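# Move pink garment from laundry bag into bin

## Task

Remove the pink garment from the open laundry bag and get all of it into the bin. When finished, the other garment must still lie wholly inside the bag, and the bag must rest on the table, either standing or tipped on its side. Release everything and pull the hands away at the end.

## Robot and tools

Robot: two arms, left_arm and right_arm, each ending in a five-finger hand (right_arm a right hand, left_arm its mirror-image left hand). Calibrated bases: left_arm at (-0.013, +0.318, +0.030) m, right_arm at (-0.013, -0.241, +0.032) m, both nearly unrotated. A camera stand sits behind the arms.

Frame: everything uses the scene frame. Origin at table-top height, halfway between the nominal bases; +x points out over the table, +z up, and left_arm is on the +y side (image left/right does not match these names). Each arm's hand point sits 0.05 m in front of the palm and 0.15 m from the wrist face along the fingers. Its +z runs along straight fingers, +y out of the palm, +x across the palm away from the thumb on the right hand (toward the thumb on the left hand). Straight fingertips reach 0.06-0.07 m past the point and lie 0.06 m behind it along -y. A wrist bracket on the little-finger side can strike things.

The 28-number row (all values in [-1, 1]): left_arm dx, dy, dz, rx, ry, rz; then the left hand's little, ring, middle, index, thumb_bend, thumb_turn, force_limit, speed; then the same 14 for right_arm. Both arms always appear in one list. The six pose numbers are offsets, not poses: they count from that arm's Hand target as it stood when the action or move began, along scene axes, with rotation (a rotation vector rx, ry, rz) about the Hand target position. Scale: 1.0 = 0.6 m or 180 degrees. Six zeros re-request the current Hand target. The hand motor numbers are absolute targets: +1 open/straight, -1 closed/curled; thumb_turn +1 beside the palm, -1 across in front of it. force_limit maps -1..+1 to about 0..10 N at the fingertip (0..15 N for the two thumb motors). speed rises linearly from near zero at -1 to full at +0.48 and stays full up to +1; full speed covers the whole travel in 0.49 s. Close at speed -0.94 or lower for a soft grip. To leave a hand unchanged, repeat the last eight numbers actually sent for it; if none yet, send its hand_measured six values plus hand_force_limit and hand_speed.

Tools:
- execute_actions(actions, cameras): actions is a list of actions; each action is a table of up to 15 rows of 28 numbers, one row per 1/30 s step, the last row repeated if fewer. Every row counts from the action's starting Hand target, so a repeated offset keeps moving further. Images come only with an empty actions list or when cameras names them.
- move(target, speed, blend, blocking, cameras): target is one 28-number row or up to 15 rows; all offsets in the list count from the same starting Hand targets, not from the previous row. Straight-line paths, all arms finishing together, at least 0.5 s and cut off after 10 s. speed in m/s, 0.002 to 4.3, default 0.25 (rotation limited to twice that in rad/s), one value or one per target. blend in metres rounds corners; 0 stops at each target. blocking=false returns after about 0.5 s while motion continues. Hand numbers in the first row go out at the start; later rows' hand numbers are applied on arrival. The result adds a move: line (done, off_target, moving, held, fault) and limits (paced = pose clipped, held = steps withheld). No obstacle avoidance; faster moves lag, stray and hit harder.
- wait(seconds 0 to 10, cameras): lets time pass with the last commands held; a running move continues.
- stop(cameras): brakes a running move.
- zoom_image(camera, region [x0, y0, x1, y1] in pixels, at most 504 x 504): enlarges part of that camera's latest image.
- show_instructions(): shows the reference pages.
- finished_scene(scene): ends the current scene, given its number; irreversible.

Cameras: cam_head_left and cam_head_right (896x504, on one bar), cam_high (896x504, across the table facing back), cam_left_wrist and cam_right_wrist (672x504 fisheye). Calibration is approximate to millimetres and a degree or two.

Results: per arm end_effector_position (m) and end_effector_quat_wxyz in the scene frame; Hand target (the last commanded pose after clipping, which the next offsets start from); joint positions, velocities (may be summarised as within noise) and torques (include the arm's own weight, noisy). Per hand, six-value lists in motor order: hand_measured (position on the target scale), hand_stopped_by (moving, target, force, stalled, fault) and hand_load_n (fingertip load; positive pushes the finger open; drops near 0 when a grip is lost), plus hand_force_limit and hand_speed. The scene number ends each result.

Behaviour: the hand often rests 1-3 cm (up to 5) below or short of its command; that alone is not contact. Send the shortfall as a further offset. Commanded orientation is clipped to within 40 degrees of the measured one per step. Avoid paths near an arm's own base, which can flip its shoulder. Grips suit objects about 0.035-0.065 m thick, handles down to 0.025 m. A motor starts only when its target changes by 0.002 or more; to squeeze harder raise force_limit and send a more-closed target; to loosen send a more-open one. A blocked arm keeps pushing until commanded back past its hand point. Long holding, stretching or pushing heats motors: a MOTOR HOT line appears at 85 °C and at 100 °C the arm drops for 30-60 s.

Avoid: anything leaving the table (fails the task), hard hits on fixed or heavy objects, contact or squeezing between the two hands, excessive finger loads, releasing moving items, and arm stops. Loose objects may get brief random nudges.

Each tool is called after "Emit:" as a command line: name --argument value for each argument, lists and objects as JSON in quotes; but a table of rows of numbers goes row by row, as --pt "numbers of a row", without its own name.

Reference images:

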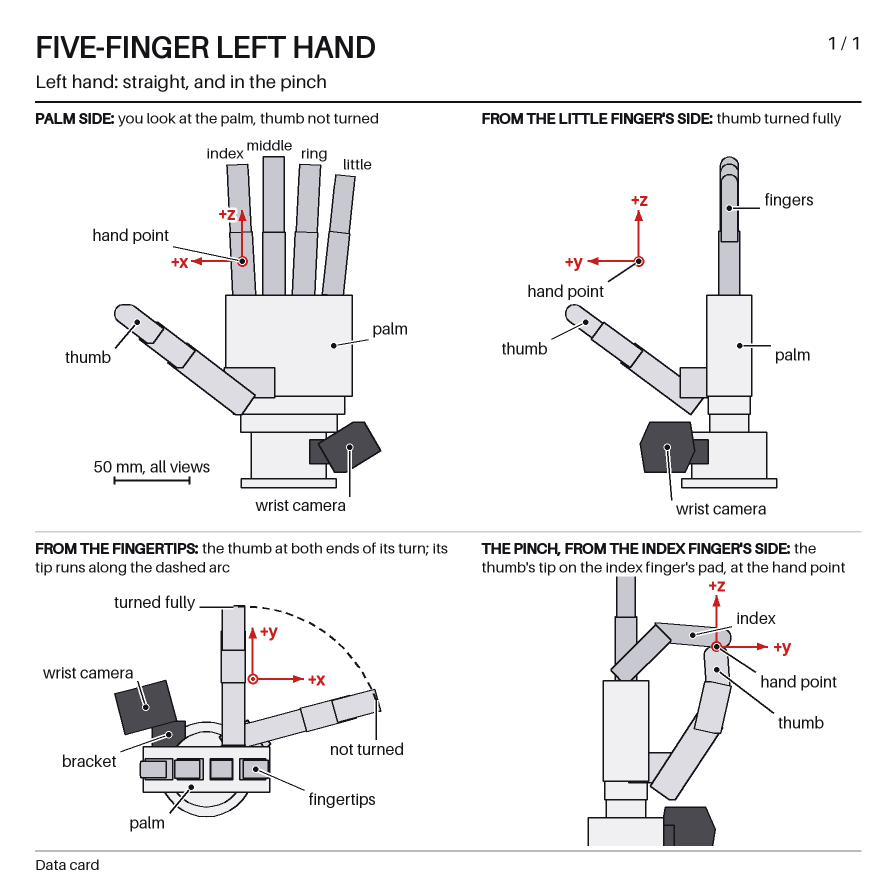

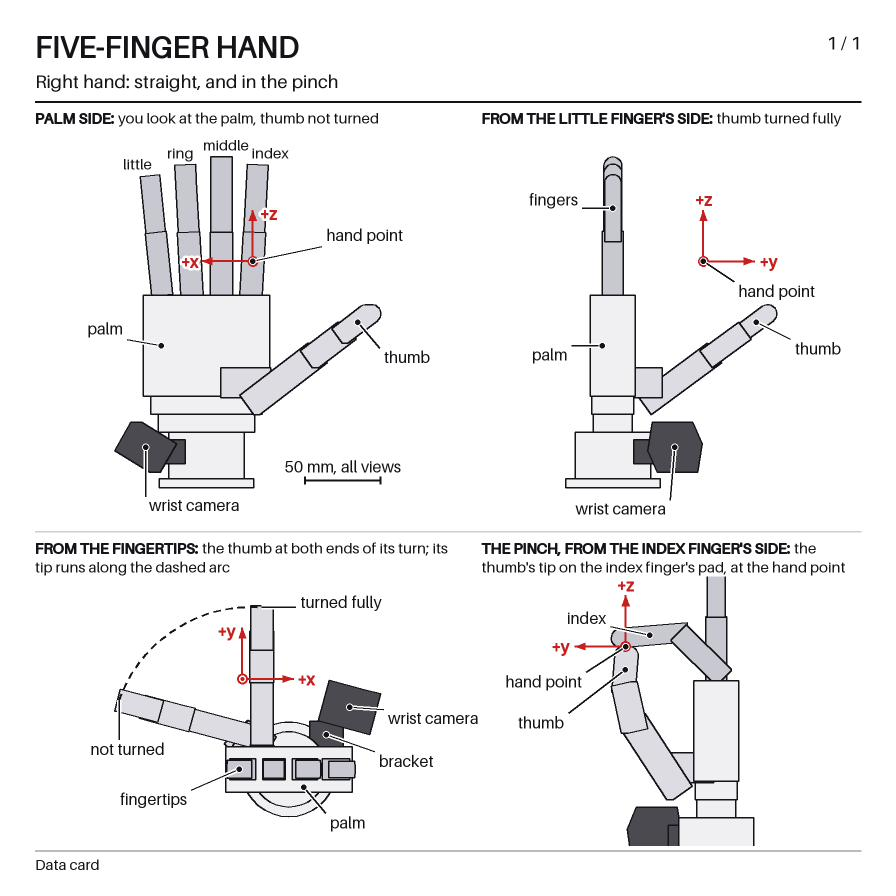

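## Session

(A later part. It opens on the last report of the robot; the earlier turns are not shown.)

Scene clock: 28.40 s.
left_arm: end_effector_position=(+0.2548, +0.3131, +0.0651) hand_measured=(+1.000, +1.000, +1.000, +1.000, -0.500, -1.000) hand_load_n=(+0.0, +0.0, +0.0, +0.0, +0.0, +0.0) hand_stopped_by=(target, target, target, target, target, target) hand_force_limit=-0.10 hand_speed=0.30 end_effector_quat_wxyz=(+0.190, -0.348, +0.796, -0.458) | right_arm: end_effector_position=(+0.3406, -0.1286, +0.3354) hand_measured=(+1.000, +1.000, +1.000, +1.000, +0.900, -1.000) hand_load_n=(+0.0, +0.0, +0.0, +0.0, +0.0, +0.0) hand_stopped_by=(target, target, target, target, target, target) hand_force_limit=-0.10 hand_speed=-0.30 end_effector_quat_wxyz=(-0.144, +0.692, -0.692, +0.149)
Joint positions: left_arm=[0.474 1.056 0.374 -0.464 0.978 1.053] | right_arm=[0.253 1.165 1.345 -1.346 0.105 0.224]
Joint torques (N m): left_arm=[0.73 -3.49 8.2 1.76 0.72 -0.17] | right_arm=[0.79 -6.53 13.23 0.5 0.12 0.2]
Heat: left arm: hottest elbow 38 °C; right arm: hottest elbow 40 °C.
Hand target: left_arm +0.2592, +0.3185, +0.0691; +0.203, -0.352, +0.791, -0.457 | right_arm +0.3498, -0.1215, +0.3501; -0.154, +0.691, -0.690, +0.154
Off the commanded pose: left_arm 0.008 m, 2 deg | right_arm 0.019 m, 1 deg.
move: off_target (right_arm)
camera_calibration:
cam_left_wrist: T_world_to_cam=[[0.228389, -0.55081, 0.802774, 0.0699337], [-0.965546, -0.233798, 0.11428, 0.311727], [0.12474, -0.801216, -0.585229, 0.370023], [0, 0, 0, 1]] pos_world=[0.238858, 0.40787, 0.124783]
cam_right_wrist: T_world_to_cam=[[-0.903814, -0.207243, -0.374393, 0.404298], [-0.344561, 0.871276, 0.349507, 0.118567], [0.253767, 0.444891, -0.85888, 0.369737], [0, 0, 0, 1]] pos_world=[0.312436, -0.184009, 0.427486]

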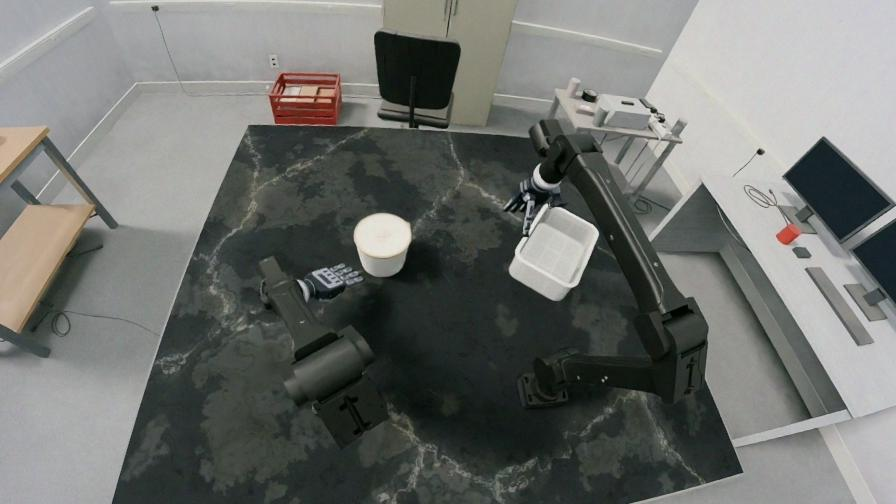

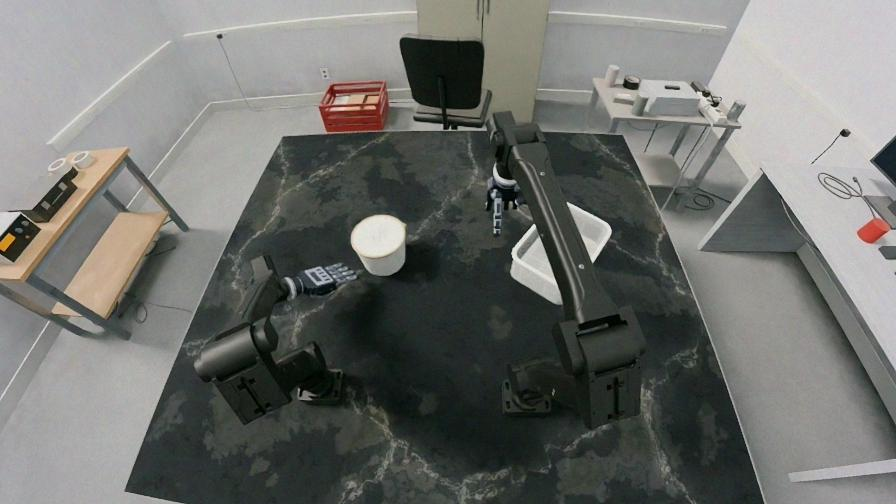

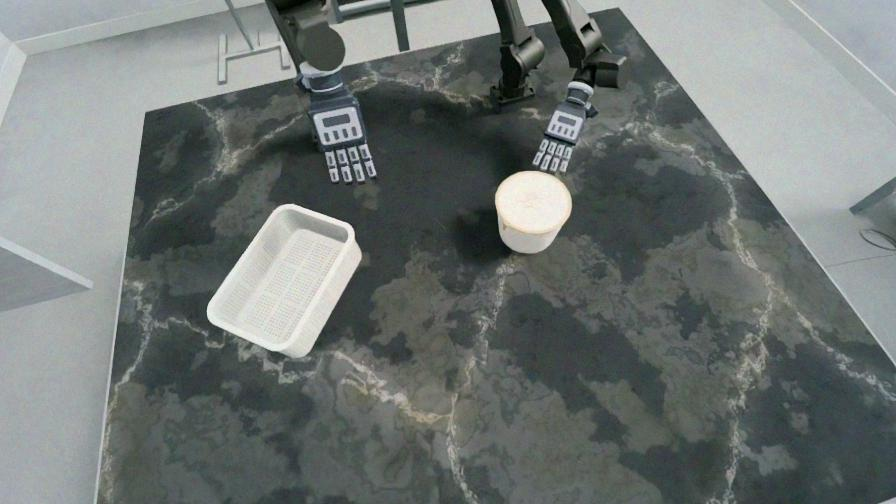

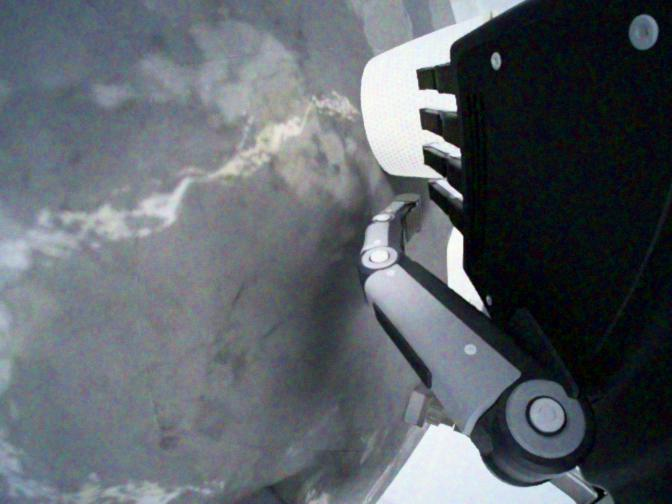

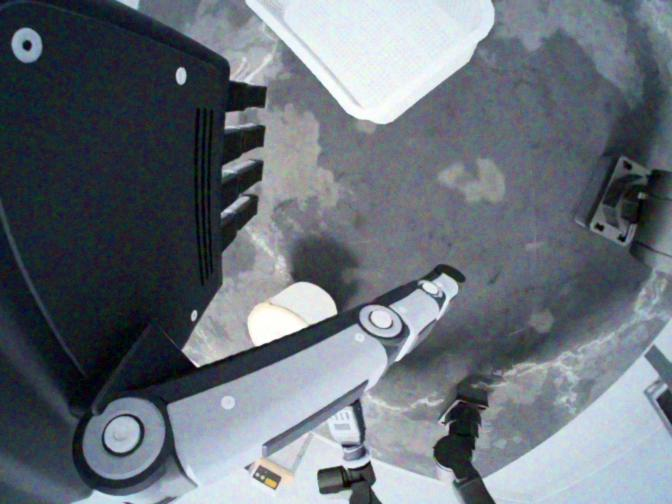

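Emit:
move --pt "0.0396 -0.0357 0.0 0 0 0 1 1 1 1 -0.5 -1 -0.1 0.3 0 0 0 0 0 0 1 1 1 1 0.9 -1 -0.1 -0.3" --pt "0.0557 -0.0502 0.08 0 0 0 1 1 1 1 -0.5 -1 -0.1 0.3 0 0 0 0 0 0 1 1 1 1 0.9 -1 -0.1 -0.3" --speed '[0.1,0.1]' --blend 0.01 --cameras '["cam_high","cam_head_left","cam_left_wrist"]'

Emit:
zoom_image --camera "cam_high" --region '[440, 80, 640, 280]'

Emit:
zoom_image --camera "cam_head_left" --region '[280, 160, 480, 320]'

Scene clock: 31.20 s.
left_arm: end_effector_position=(+0.2789, +0.2872, +0.0979) hand_measured=(+1.000, +1.000, +1.000, +1.000, -0.500, -1.000) hand_load_n=(+0.0, +0.0, +0.0, +0.0, +0.0, +0.0) hand_stopped_by=(target, target, target, target, target, target) hand_force_limit=-0.10 hand_speed=0.30 end_effector_quat_wxyz=(+0.193, -0.360, +0.791, -0.455) | right_arm: end_effector_position=(+0.3406, -0.1286, +0.3354) hand_measured=(+1.000, +1.000, +1.000, +1.000, +0.900, -1.000) hand_load_n=(+0.0, +0.0, +0.0, +0.0, +0.0, +0.0) hand_stopped_by=(target, target, target, target, target, target) hand_force_limit=-0.10 hand_speed=-0.30 end_effector_quat_wxyz=(-0.144, +0.692, -0.692, +0.149)
Joint positions: left_arm=[0.32 0.964 0.406 -0.387 0.886 0.793] | right_arm=[0.253 1.165 1.345 -1.346 0.105 0.224]
Joint torques (N m): left_arm=[-1.96 -3.37 13.15 0.5 0.45 -0.11] | right_arm=[0.85 -6.48 13.22 0.5 0.12 0.2]
Heat: left arm: hottest elbow 38 °C; right arm: hottest elbow 41 °C.
Hand target: left_arm +0.2925, +0.2883, +0.1170; +0.203, -0.352, +0.791, -0.457 | right_arm +0.3498, -0.1215, +0.3501; -0.154, +0.691, -0.690, +0.154
Off the commanded pose: left_arm 0.024 m, 2 deg | right_arm 0.019 m, 1 deg.
move: off_target (left_arm, right_arm)
camera_calibration:
cam_left_wrist: T_world_to_cam=[[0.24772, -0.543351, 0.802125, 0.0163914], [-0.958442, -0.258362, 0.120984, 0.3296], [0.141502, -0.79876, -0.584773, 0.359975], [0, 0, 0, 1]] pos_world=[0.260905, 0.381597, 0.15748]
Images, in order (width x height): cam_head_left 896x504, cam_high 896x504, cam_left_wrist 672x504.

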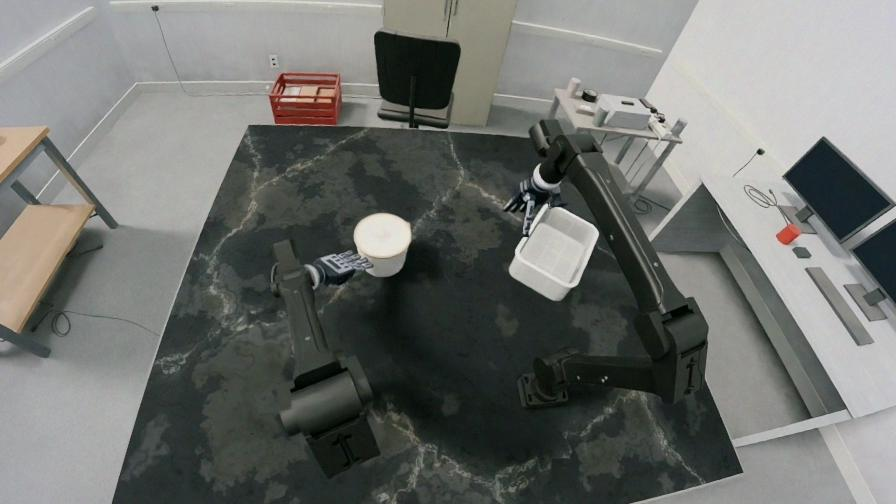

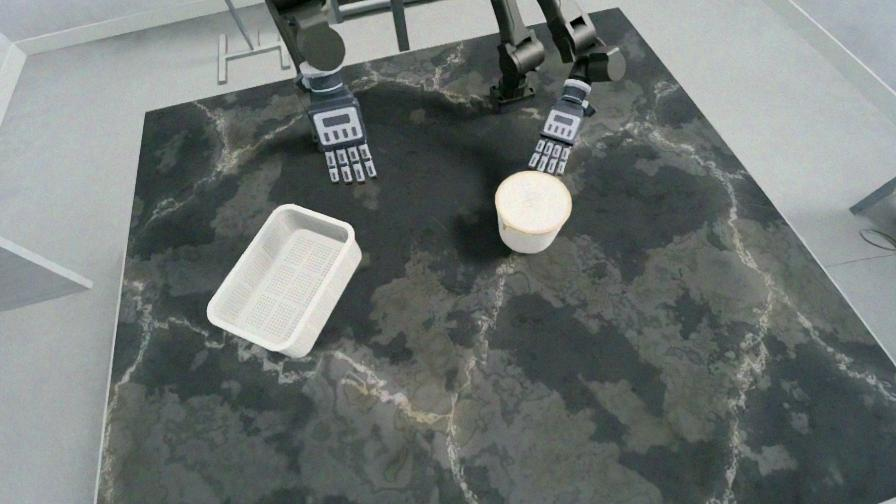

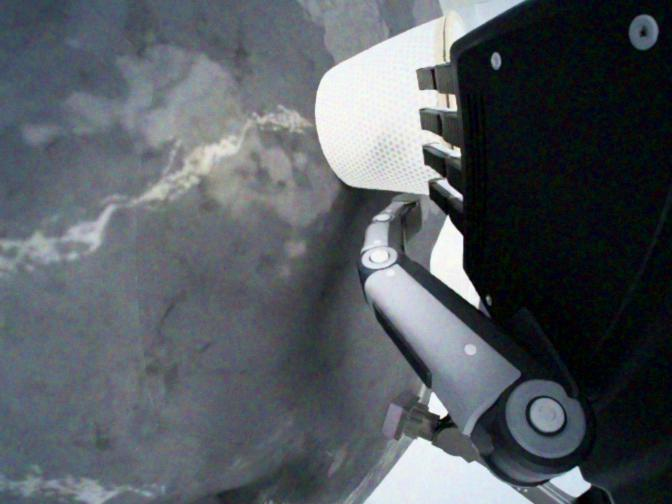

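Scaled by 2.520 from the camera's 896x504 image, which has a finer 1280x720 frame.

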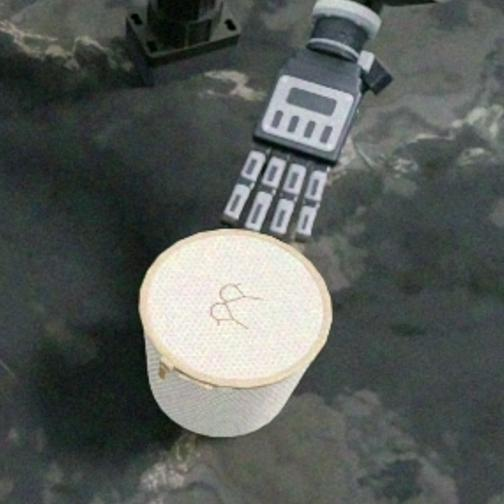

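Scaled by 2.520 from the camera's 896x504 image, which has a finer 1280x720 frame.

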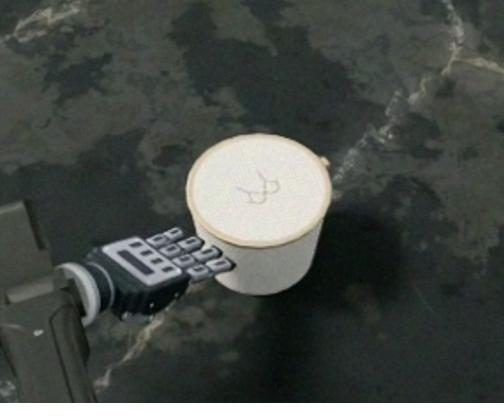

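Emit:
move --target '[0.02,-0.02,0.09,0,0,0,1,1,1,1,-0.5,-1,-0.1,0.3,0,0,0,0,0,0,1,1,1,1,0.9,-1,-0.1,-0.3]' --speed 0.12 --cameras '["cam_high","cam_head_left","cam_left_wrist"]'

Emit:
zoom_image --camera "cam_high" --region '[440, 80, 640, 280]'

Emit:
zoom_image --camera "cam_head_left" --region '[280, 160, 480, 320]'

Scene clock: 32.93 s.
left_arm: end_effector_position=(+0.2923, +0.2769, +0.1487) hand_measured=(+1.000, +1.000, +1.000, +1.000, -0.500, -1.000) hand_load_n=(+0.0, +0.0, +0.0, +0.0, +0.0, +0.0) hand_stopped_by=(target, target, target, target, target, target) hand_force_limit=-0.10 hand_speed=0.30 end_effector_quat_wxyz=(+0.192, -0.361, +0.792, -0.454) | right_arm: end_effector_position=(+0.3406, -0.1286, +0.3354) hand_measured=(+1.000, +1.000, +1.000, +1.000, +0.900, -1.000) hand_load_n=(+0.0, +0.0, +0.0, +0.0, +0.0, +0.0) hand_stopped_by=(target, target, target, target, target, target) hand_force_limit=-0.10 hand_speed=-0.30 end_effector_quat_wxyz=(-0.144, +0.692, -0.692, +0.149)
Joint positions: left_arm=[0.257 0.892 0.514 -0.512 0.846 0.719] | right_arm=[0.253 1.165 1.345 -1.346 0.105 0.224]
Joint torques (N m): left_arm=[-2.02 -3.08 14.32 0.76 0.38 -0.02] | right_arm=[0.85 -6.48 13.22 0.51 0.12 0.2]
Heat: left arm: hottest elbow 39 °C; right arm: hottest elbow 41 °C.
Hand target: left_arm +0.3046, +0.2763, +0.1711; +0.203, -0.352, +0.791, -0.457 | right_arm +0.3498, -0.1215, +0.3501; -0.154, +0.691, -0.690, +0.154
Off the commanded pose: left_arm 0.025 m, 2 deg | right_arm 0.019 m, 1 deg.
move: off_target (left_arm, right_arm)
camera_calibration:
cam_left_wrist: T_world_to_cam=[[0.250027, -0.544562, 0.800587, -0.0334709], [-0.95808, -0.258609, 0.123306, 0.333269], [0.139891, -0.797856, -0.586393, 0.38007], [0, 0, 0, 1]] pos_world=[0.274498, 0.3712, 0.208572]
Images, in order (width x height): cam_head_left 896x504, cam_high 896x504, cam_left_wrist 672x504.

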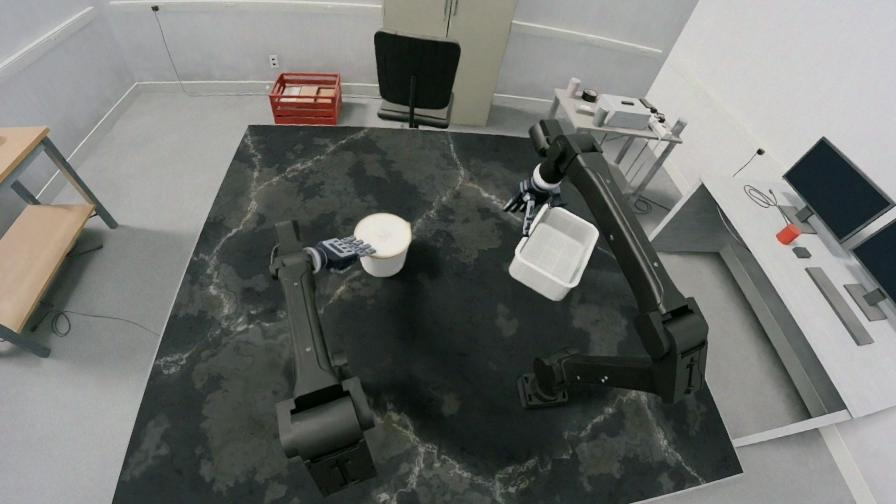

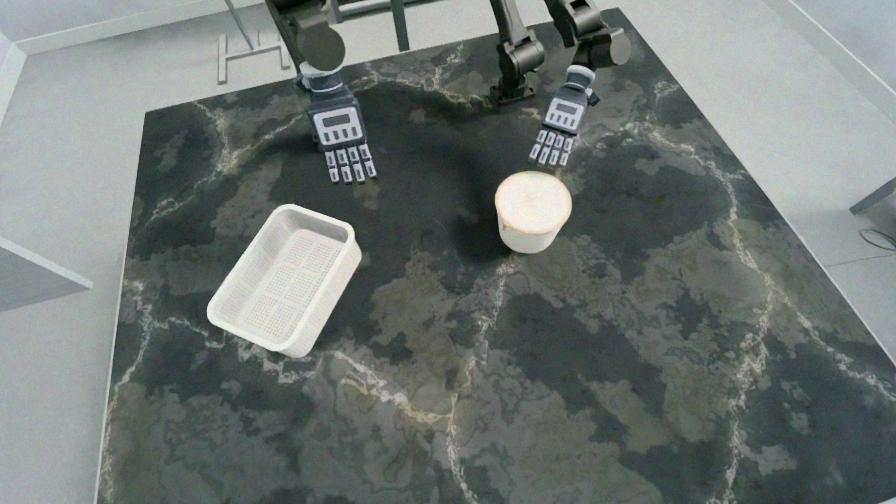

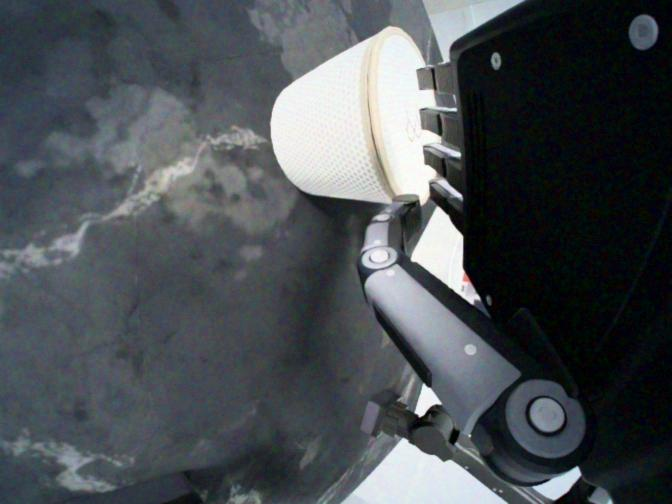

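Scaled by 2.520 from the camera's 896x504 image, which has a finer 1280x720 frame.

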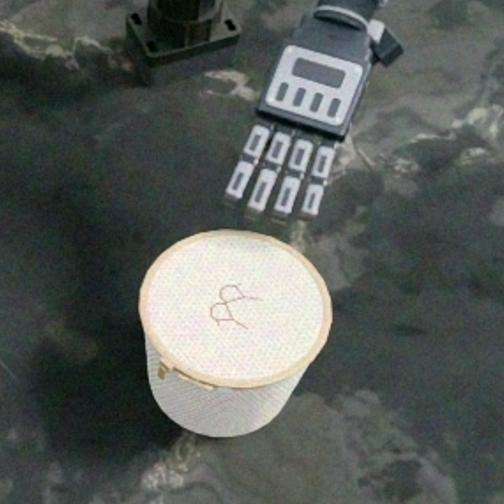

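Scaled by 2.520 from the camera's 896x504 image, which has a finer 1280x720 frame.

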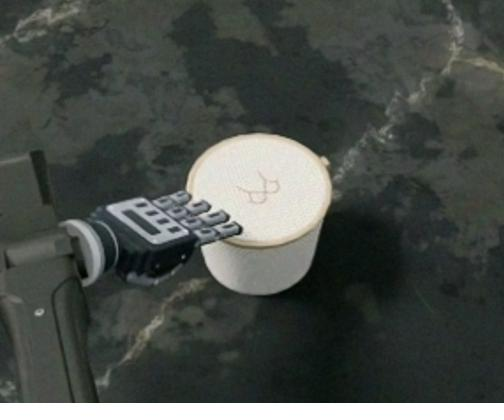

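Emit:
move --pt "-0.058 0.05 -0.05 0 0 0 1 1 1 1 -0.5 -1 -0.1 0.3 0 0 0 0 0 0 1 1 1 1 0.9 -1 -0.1 -0.3" --pt "-0.058 0.05 -0.193 0 0 0 1 1 1 1 -0.5 -1 -0.1 0.3 0 0 0 0 0 0 1 1 1 1 0.9 -1 -0.1 -0.3" --pt "0.0123 -0.0255 -0.193 0 0 0 1 1 1 1 -0.5 -1 -0.1 0.3 0 0 0 0 0 0 1 1 1 1 0.9 -1 -0.1 -0.3" --speed '[0.2,0.2,0.08]' --blend 0.01 --cameras '["cam_high","cam_head_left","cam_left_wrist"]'

Emit:
zoom_image --camera "cam_high" --region '[440, 80, 640, 280]'

Emit:
zoom_image --camera "cam_left_wrist" --region '[300, 0, 500, 240]'

Scene clock: 35.93 s.
left_arm: end_effector_position=(+0.3037, +0.2641, +0.0520) hand_measured=(+1.000, +1.000, +1.000, +1.000, -0.500, -1.000) hand_load_n=(+0.0, +0.0, +0.0, +0.0, +0.0, +0.0) hand_stopped_by=(target, target, target, target, target, target) hand_force_limit=-0.10 hand_speed=0.30 end_effector_quat_wxyz=(+0.199, -0.356, +0.792, -0.454) | right_arm: end_effector_position=(+0.3406, -0.1286, +0.3354) hand_measured=(+1.000, +1.000, +1.000, +1.000, +0.900, -1.000) hand_load_n=(+0.0, +0.0, +0.0, +0.0, +0.0, +0.0) hand_stopped_by=(target, target, target, target, target, target) hand_force_limit=-0.10 hand_speed=-0.30 end_effector_quat_wxyz=(-0.144, +0.692, -0.692, +0.149)
Joint positions: left_arm=[0.191 1.154 0.34 -0.007 0.801 0.648] | right_arm=[0.253 1.165 1.345 -1.346 0.105 0.224]
Joint torques (N m): left_arm=[-2.2 -3.14 8.81 2.63 0.33 -0.1] | right_arm=[0.79 -6.48 13.2 0.5 0.12 0.2]
Heat: left arm: hottest elbow 39 °C; right arm: hottest elbow 42 °C.
Hand target: left_arm +0.3120, +0.2610, +0.0554; +0.203, -0.352, +0.791, -0.457 | right_arm +0.3498, -0.1215, +0.3501; -0.154, +0.691, -0.690, +0.154
Off the commanded pose: left_arm 0.009 m, 1 deg | right_arm 0.019 m, 1 deg.
move: off_target (right_arm)
camera_calibration:
cam_left_wrist: T_world_to_cam=[[0.237706, -0.550343, 0.800386, 0.0393841], [-0.959817, -0.259613, 0.106546, 0.354443], [0.149153, -0.793551, -0.589941, 0.307762], [0, 0, 0, 1]] pos_world=[0.284935, 0.357917, 0.112274]
Images, in order (width x height): cam_head_left 896x504, cam_high 896x504, cam_left_wrist 672x504.

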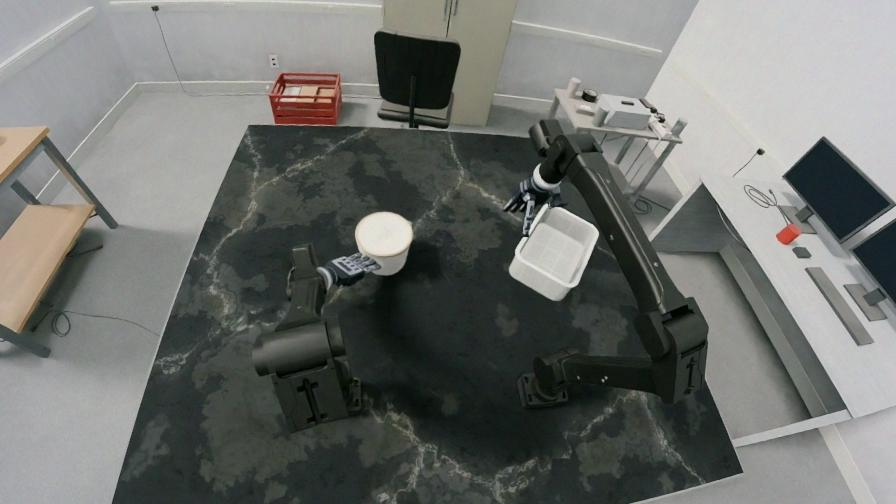

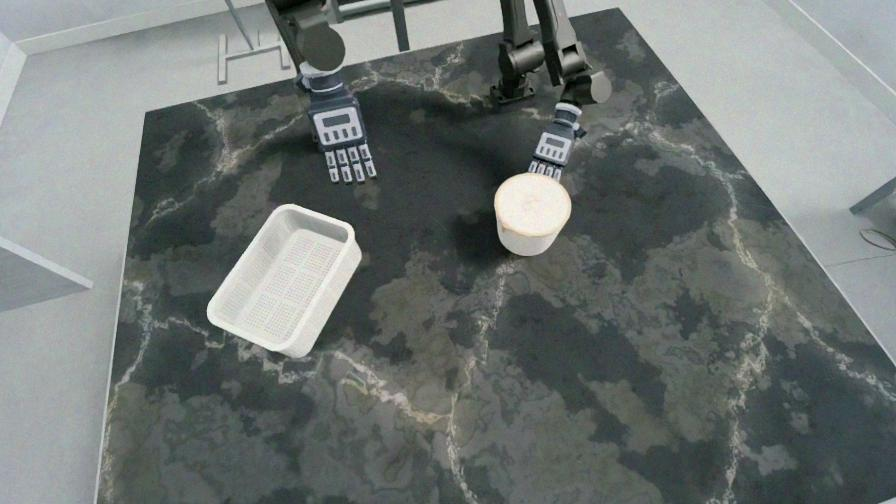

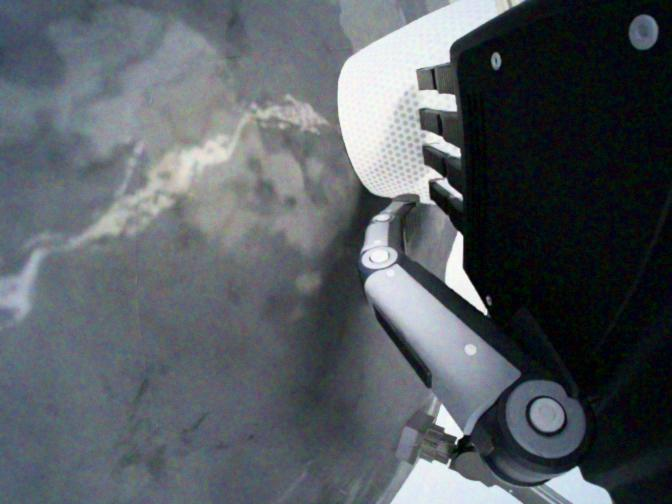

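Scaled by 2.520 from the camera's 896x504 image, which has a finer 1280x720 frame.

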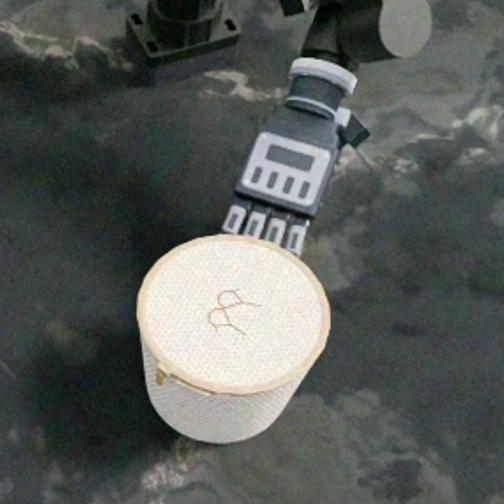

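Scaled by 2.100 from the camera's 672x504 image, which has a finer 960x720 frame.

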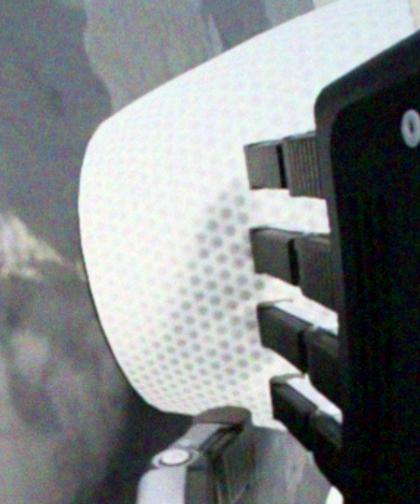

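Emit:
move --pt "0.03 -0.017 0.075 0 0 0 1 1 1 1 -0.5 -1 -0.1 0.3 0 0 0 0 0 0 1 1 1 1 0.9 -1 -0.1 -0.3" --pt "0.055 -0.035 0.13 0 0 0 1 1 1 1 -0.5 -1 -0.1 0.3 0 0 0 0 0 0 1 1 1 1 0.9 -1 -0.1 -0.3" --speed '[0.08,0.08]' --blend 0.02 --cameras '["cam_high","cam_head_left","cam_left_wrist"]'

Emit:
zoom_image --camera "cam_high" --region '[440, 80, 640, 280]'

Emit:
zoom_image --camera "cam_left_wrist" --region '[300, 0, 500, 240]'

Scene clock: 38.23 s.
left_arm: end_effector_position=(+0.3286, +0.2435, +0.1101) hand_measured=(+1.000, +1.000, +1.000, +1.000, -0.500, -1.000) hand_load_n=(+0.0, +0.0, -1.0, -0.5, +0.0, +0.0) hand_stopped_by=(target, target, target, target, target, target) hand_force_limit=-0.10 hand_speed=0.30 end_effector_quat_wxyz=(+0.191, -0.362, +0.794, -0.450) | right_arm: end_effector_position=(+0.3406, -0.1286, +0.3354) hand_measured=(+1.000, +1.000, +1.000, +1.000, +0.900, -1.000) hand_load_n=(+0.0, +0.0, +0.0, +0.0, +0.0, +0.0) hand_stopped_by=(target, target, target, target, target, target) hand_force_limit=-0.10 hand_speed=-0.30 end_effector_quat_wxyz=(-0.144, +0.692, -0.692, +0.149)
Joint positions: left_arm=[0.09 1.056 0.475 -0.194 0.727 0.55] | right_arm=[0.253 1.165 1.345 -1.346 0.105 0.224]
Joint torques (N m): left_arm=[-1.96 -4.78 13.64 0.8 0.37 -0.12] | right_arm=[0.79 -6.48 13.22 0.53 0.12 0.2]
Heat: left arm: hottest elbow 39 °C; right arm: hottest elbow 43 °C.
Hand target: left_arm +0.3450, +0.2401, +0.1334; +0.203, -0.352, +0.791, -0.457 | right_arm +0.3498, -0.1215, +0.3501; -0.154, +0.691, -0.690, +0.154
Off the commanded pose: left_arm 0.029 m, 2 deg | right_arm 0.019 m, 1 deg.
move: off_target (left_arm, right_arm); blend cut to 0.0189 m at target 1
camera_calibration:
cam_left_wrist: T_world_to_cam=[[0.256118, -0.549406, 0.795334, -0.0300726], [-0.956836, -0.26101, 0.127824, 0.363807], [0.137363, -0.793742, -0.592541, 0.32628], [0, 0, 0, 1]] pos_world=[0.310987, 0.337418, 0.170749]
Images, in order (width x height): cam_head_left 896x504, cam_high 896x504, cam_left_wrist 672x504.

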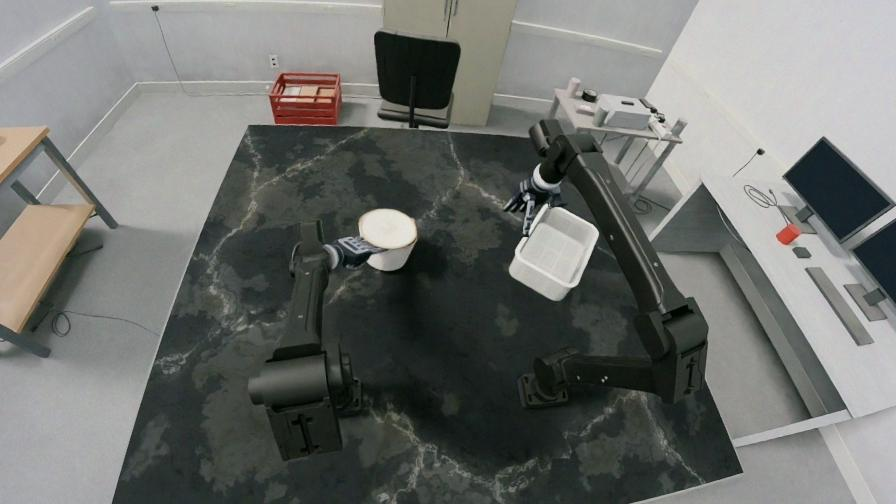

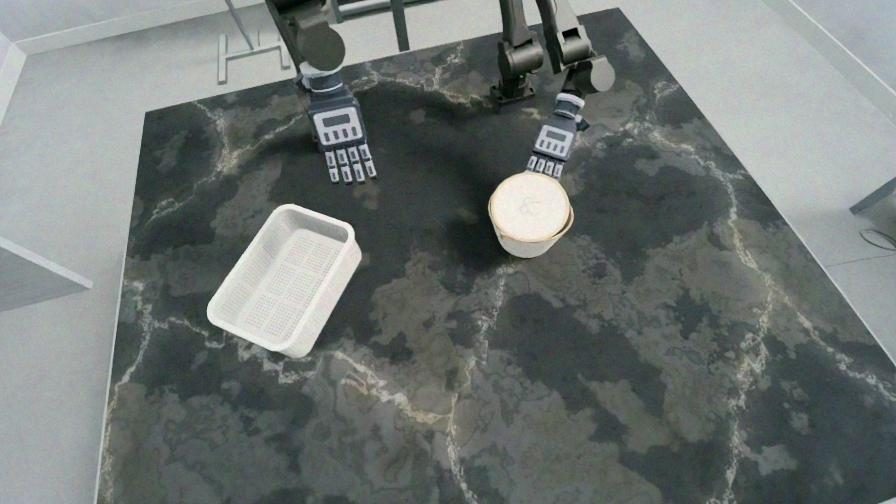

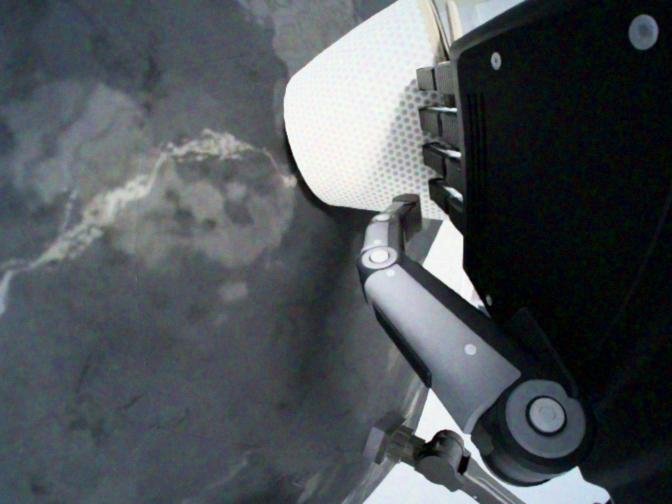

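Scaled by 2.520 from the camera's 896x504 image, which has a finer 1280x720 frame.

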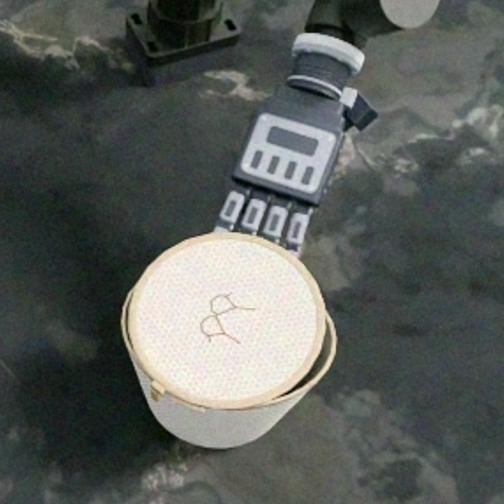

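Scaled by 2.100 from the camera's 672x504 image, which has a finer 960x720 frame.

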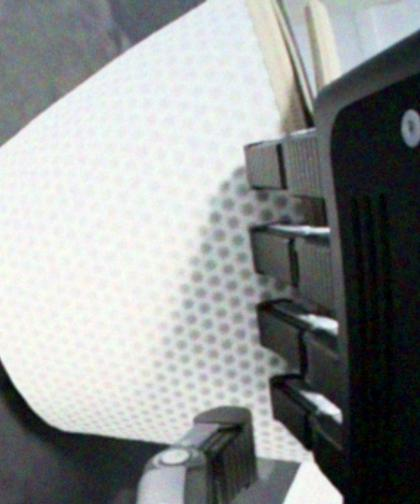

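Emit:
move --pt "0.025 -0.022 0.083 0 0 0 1 1 1 1 -0.5 -1 -0.1 0.3 0 0 0 0 0 0 1 1 1 1 0.9 -1 -0.1 -0.3" --pt "0.074 -0.067 0.167 0 0 0 1 1 1 1 -0.5 -1 -0.1 0.3 0 0 0 0 0 0 1 1 1 1 0.9 -1 -0.1 -0.3" --speed '[0.1,0.1]' --blend 0.015 --cameras '["cam_high","cam_head_left","cam_left_wrist"]'

Emit:
zoom_image --camera "cam_high" --region '[440, 80, 640, 280]'

Emit:
zoom_image --camera "cam_head_left" --region '[280, 160, 480, 320]'

Scene clock: 40.80 s.
left_arm: end_effector_position=(+0.3773, +0.2060, +0.2135) hand_measured=(+1.000, +1.000, +1.000, +1.000, -0.500, -1.000) hand_load_n=(+0.0, +0.0, +0.0, +0.0, +0.0, +0.0) hand_stopped_by=(target, target, target, target, target, target) hand_force_limit=-0.10 hand_speed=0.30 end_effector_quat_wxyz=(+0.199, -0.356, +0.794, -0.451) | right_arm: end_effector_position=(+0.3406, -0.1286, +0.3354) hand_measured=(+1.000, +1.000, +1.000, +1.000, +0.900, -1.000) hand_load_n=(+0.0, +0.0, +0.0, +0.0, +0.0, +0.0) hand_stopped_by=(target, target, target, target, target, target) hand_force_limit=-0.10 hand_speed=-0.30 end_effector_quat_wxyz=(-0.144, +0.692, -0.692, +0.149)
Joint positions: left_arm=[-0.055 1.033 0.744 -0.392 0.616 0.433] | right_arm=[0.253 1.165 1.345 -1.346 0.105 0.224]
Joint torques (N m): left_arm=[-1.79 -4.31 15.17 1.03 0.24 -0.12] | right_arm=[0.79 -6.48 13.23 0.51 0.12 0.2]
Heat: left arm: hottest elbow 40 °C; right arm: hottest elbow 43 °C.
Hand target: left_arm +0.3894, +0.1998, +0.2336; +0.203, -0.352, +0.791, -0.457 | right_arm +0.3498, -0.1215, +0.3501; -0.154, +0.691, -0.690, +0.154
Off the commanded pose: left_arm 0.024 m, 1 deg | right_arm 0.019 m, 1 deg.
move: off_target (left_arm, right_arm)
camera_calibration:
cam_left_wrist: T_world_to_cam=[[0.239658, -0.554968, 0.796602, -0.138295], [-0.959658, -0.259684, 0.1078, 0.392463], [0.147039, -0.7903, -0.594815, 0.347163], [0, 0, 0, 1]] pos_world=[0.358727, 0.29953, 0.274357]
Images, in order (width x height): cam_head_left 896x504, cam_high 896x504, cam_left_wrist 672x504.

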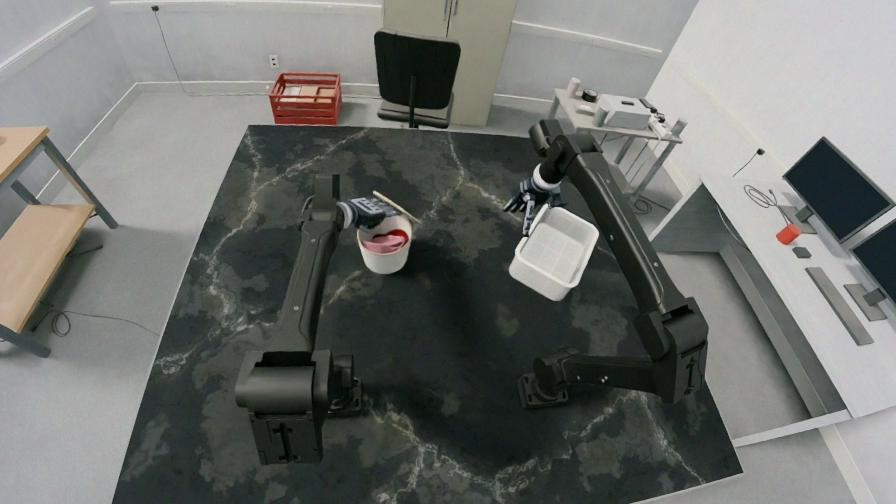

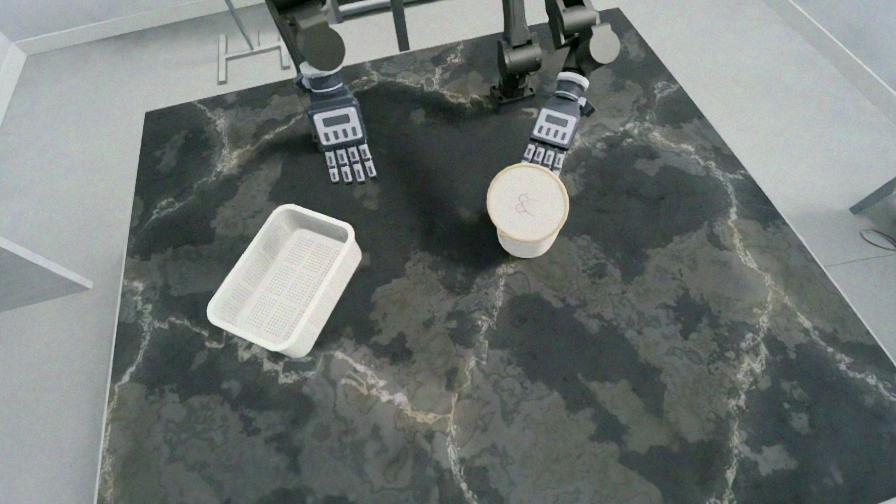

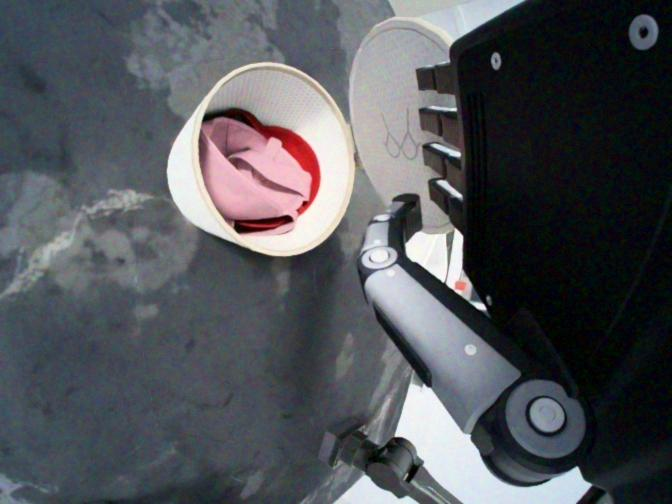

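Scaled by 2.520 from the camera's 896x504 image, which has a finer 1280x720 frame.

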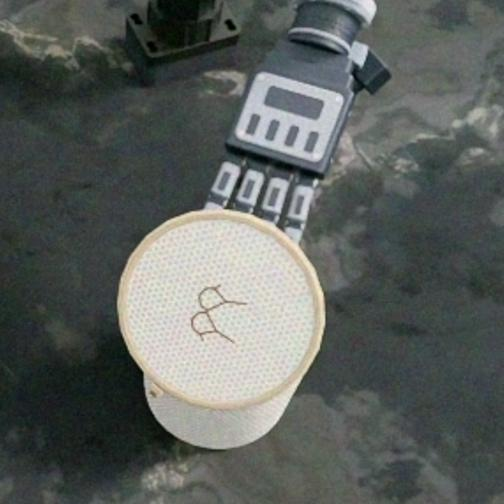

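Scaled by 2.520 from the camera's 896x504 image, which has a finer 1280x720 frame.

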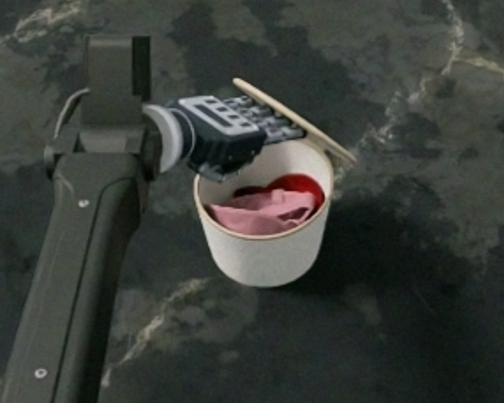

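Emit:
move --pt "0.074 -0.067 0.033 0 0 0 1 1 1 1 -0.5 -1 -0.1 0.3 0 0 0 0 0 0 1 1 1 1 0.9 -1 -0.1 -0.3" --pt "0.142 -0.128 0.0 0 0 0 1 1 1 1 -0.5 -1 -0.1 0.3 0 0 0 0 0 0 1 1 1 1 0.9 -1 -0.1 -0.3" --speed '[0.1,0.1]' --blend 0.015 --cameras '["cam_high","cam_head_left","cam_left_wrist"]'

Scene clock: 43.00 s.
left_arm: end_effector_position=(+0.4536, +0.1342, +0.2097) hand_measured=(+1.000, +1.000, +1.000, +1.000, -0.500, -1.000) hand_load_n=(+0.0, +0.0, +0.0, +0.0, +0.0, +0.0) hand_stopped_by=(target, target, target, target, target, target) hand_force_limit=-0.10 hand_speed=0.30 end_effector_quat_wxyz=(+0.186, -0.362, +0.800, -0.440) | right_arm: end_effector_position=(+0.3406, -0.1286, +0.3354) hand_measured=(+1.000, +1.000, +1.000, +1.000, +0.900, -1.000) hand_load_n=(+0.0, +0.0, +0.0, -0.5, +0.0, +0.0) hand_stopped_by=(target, target, target, target, target, target) hand_force_limit=-0.10 hand_speed=-0.30 end_effector_quat_wxyz=(-0.144, +0.692, -0.692, +0.149)
Joint positions: left_arm=[-0.242 1.289 0.933 -0.299 0.466 0.307] | right_arm=[0.253 1.165 1.345 -1.346 0.105 0.224]
Joint torques (N m): left_arm=[-1.73 -8.23 15.19 2.78 0.14 -0.07] | right_arm=[0.79 -6.48 13.22 0.51 0.13 0.2]
Heat: left arm: hottest elbow 41 °C; right arm: hottest elbow 44 °C.
Hand target: left_arm +0.4746, +0.1229, +0.2337; +0.203, -0.352, +0.791, -0.457 | right_arm +0.3498, -0.1215, +0.3501; -0.154, +0.691, -0.690, +0.154
Off the commanded pose: left_arm 0.034 m, 3 deg | right_arm 0.019 m, 1 deg.
move: off_target (left_arm, right_arm)
camera_calibration:
cam_left_wrist: T_world_to_cam=[[0.267388, -0.564333, 0.781046, -0.201448], [-0.955667, -0.259032, 0.140009, 0.438843], [0.123305, -0.783856, -0.608576, 0.289674], [0, 0, 0, 1]] pos_world=[0.437535, 0.227054, 0.272187]
Images, in order (width x height): cam_head_left 896x504, cam_high 896x504, cam_left_wrist 672x504.

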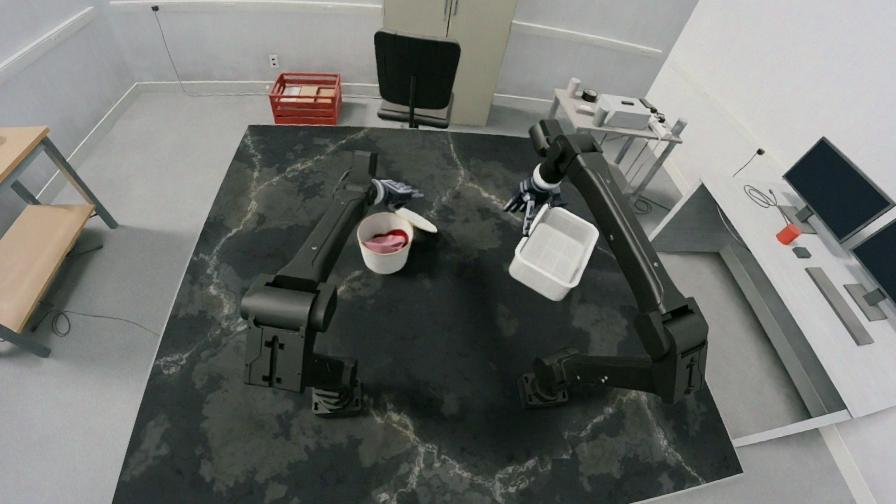

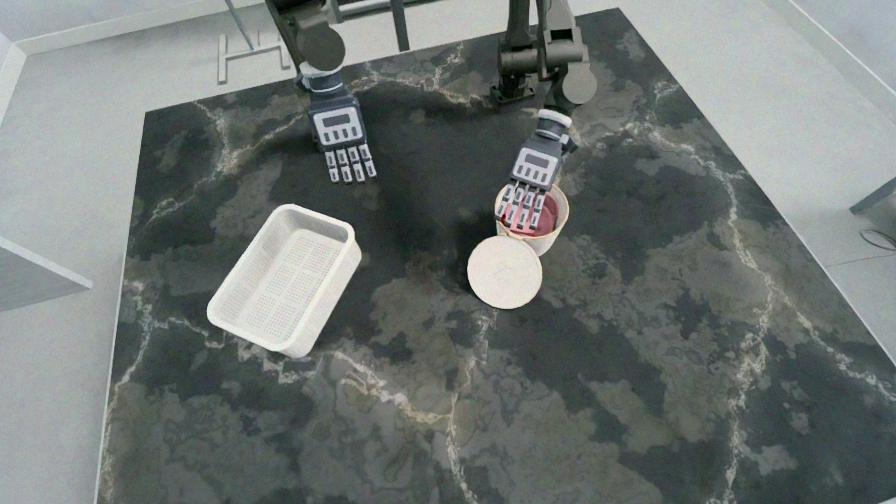

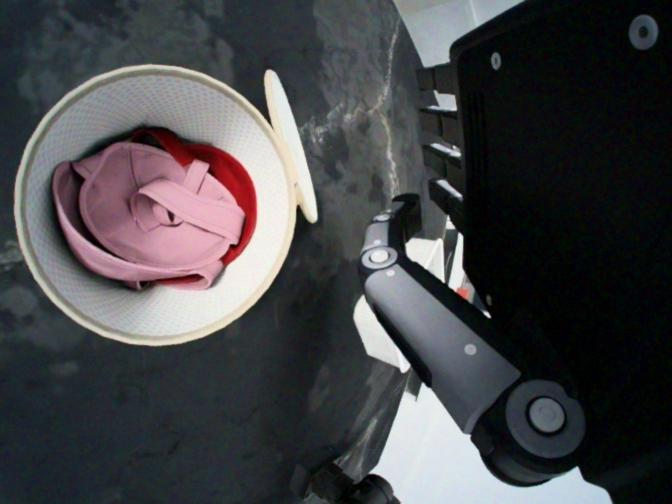

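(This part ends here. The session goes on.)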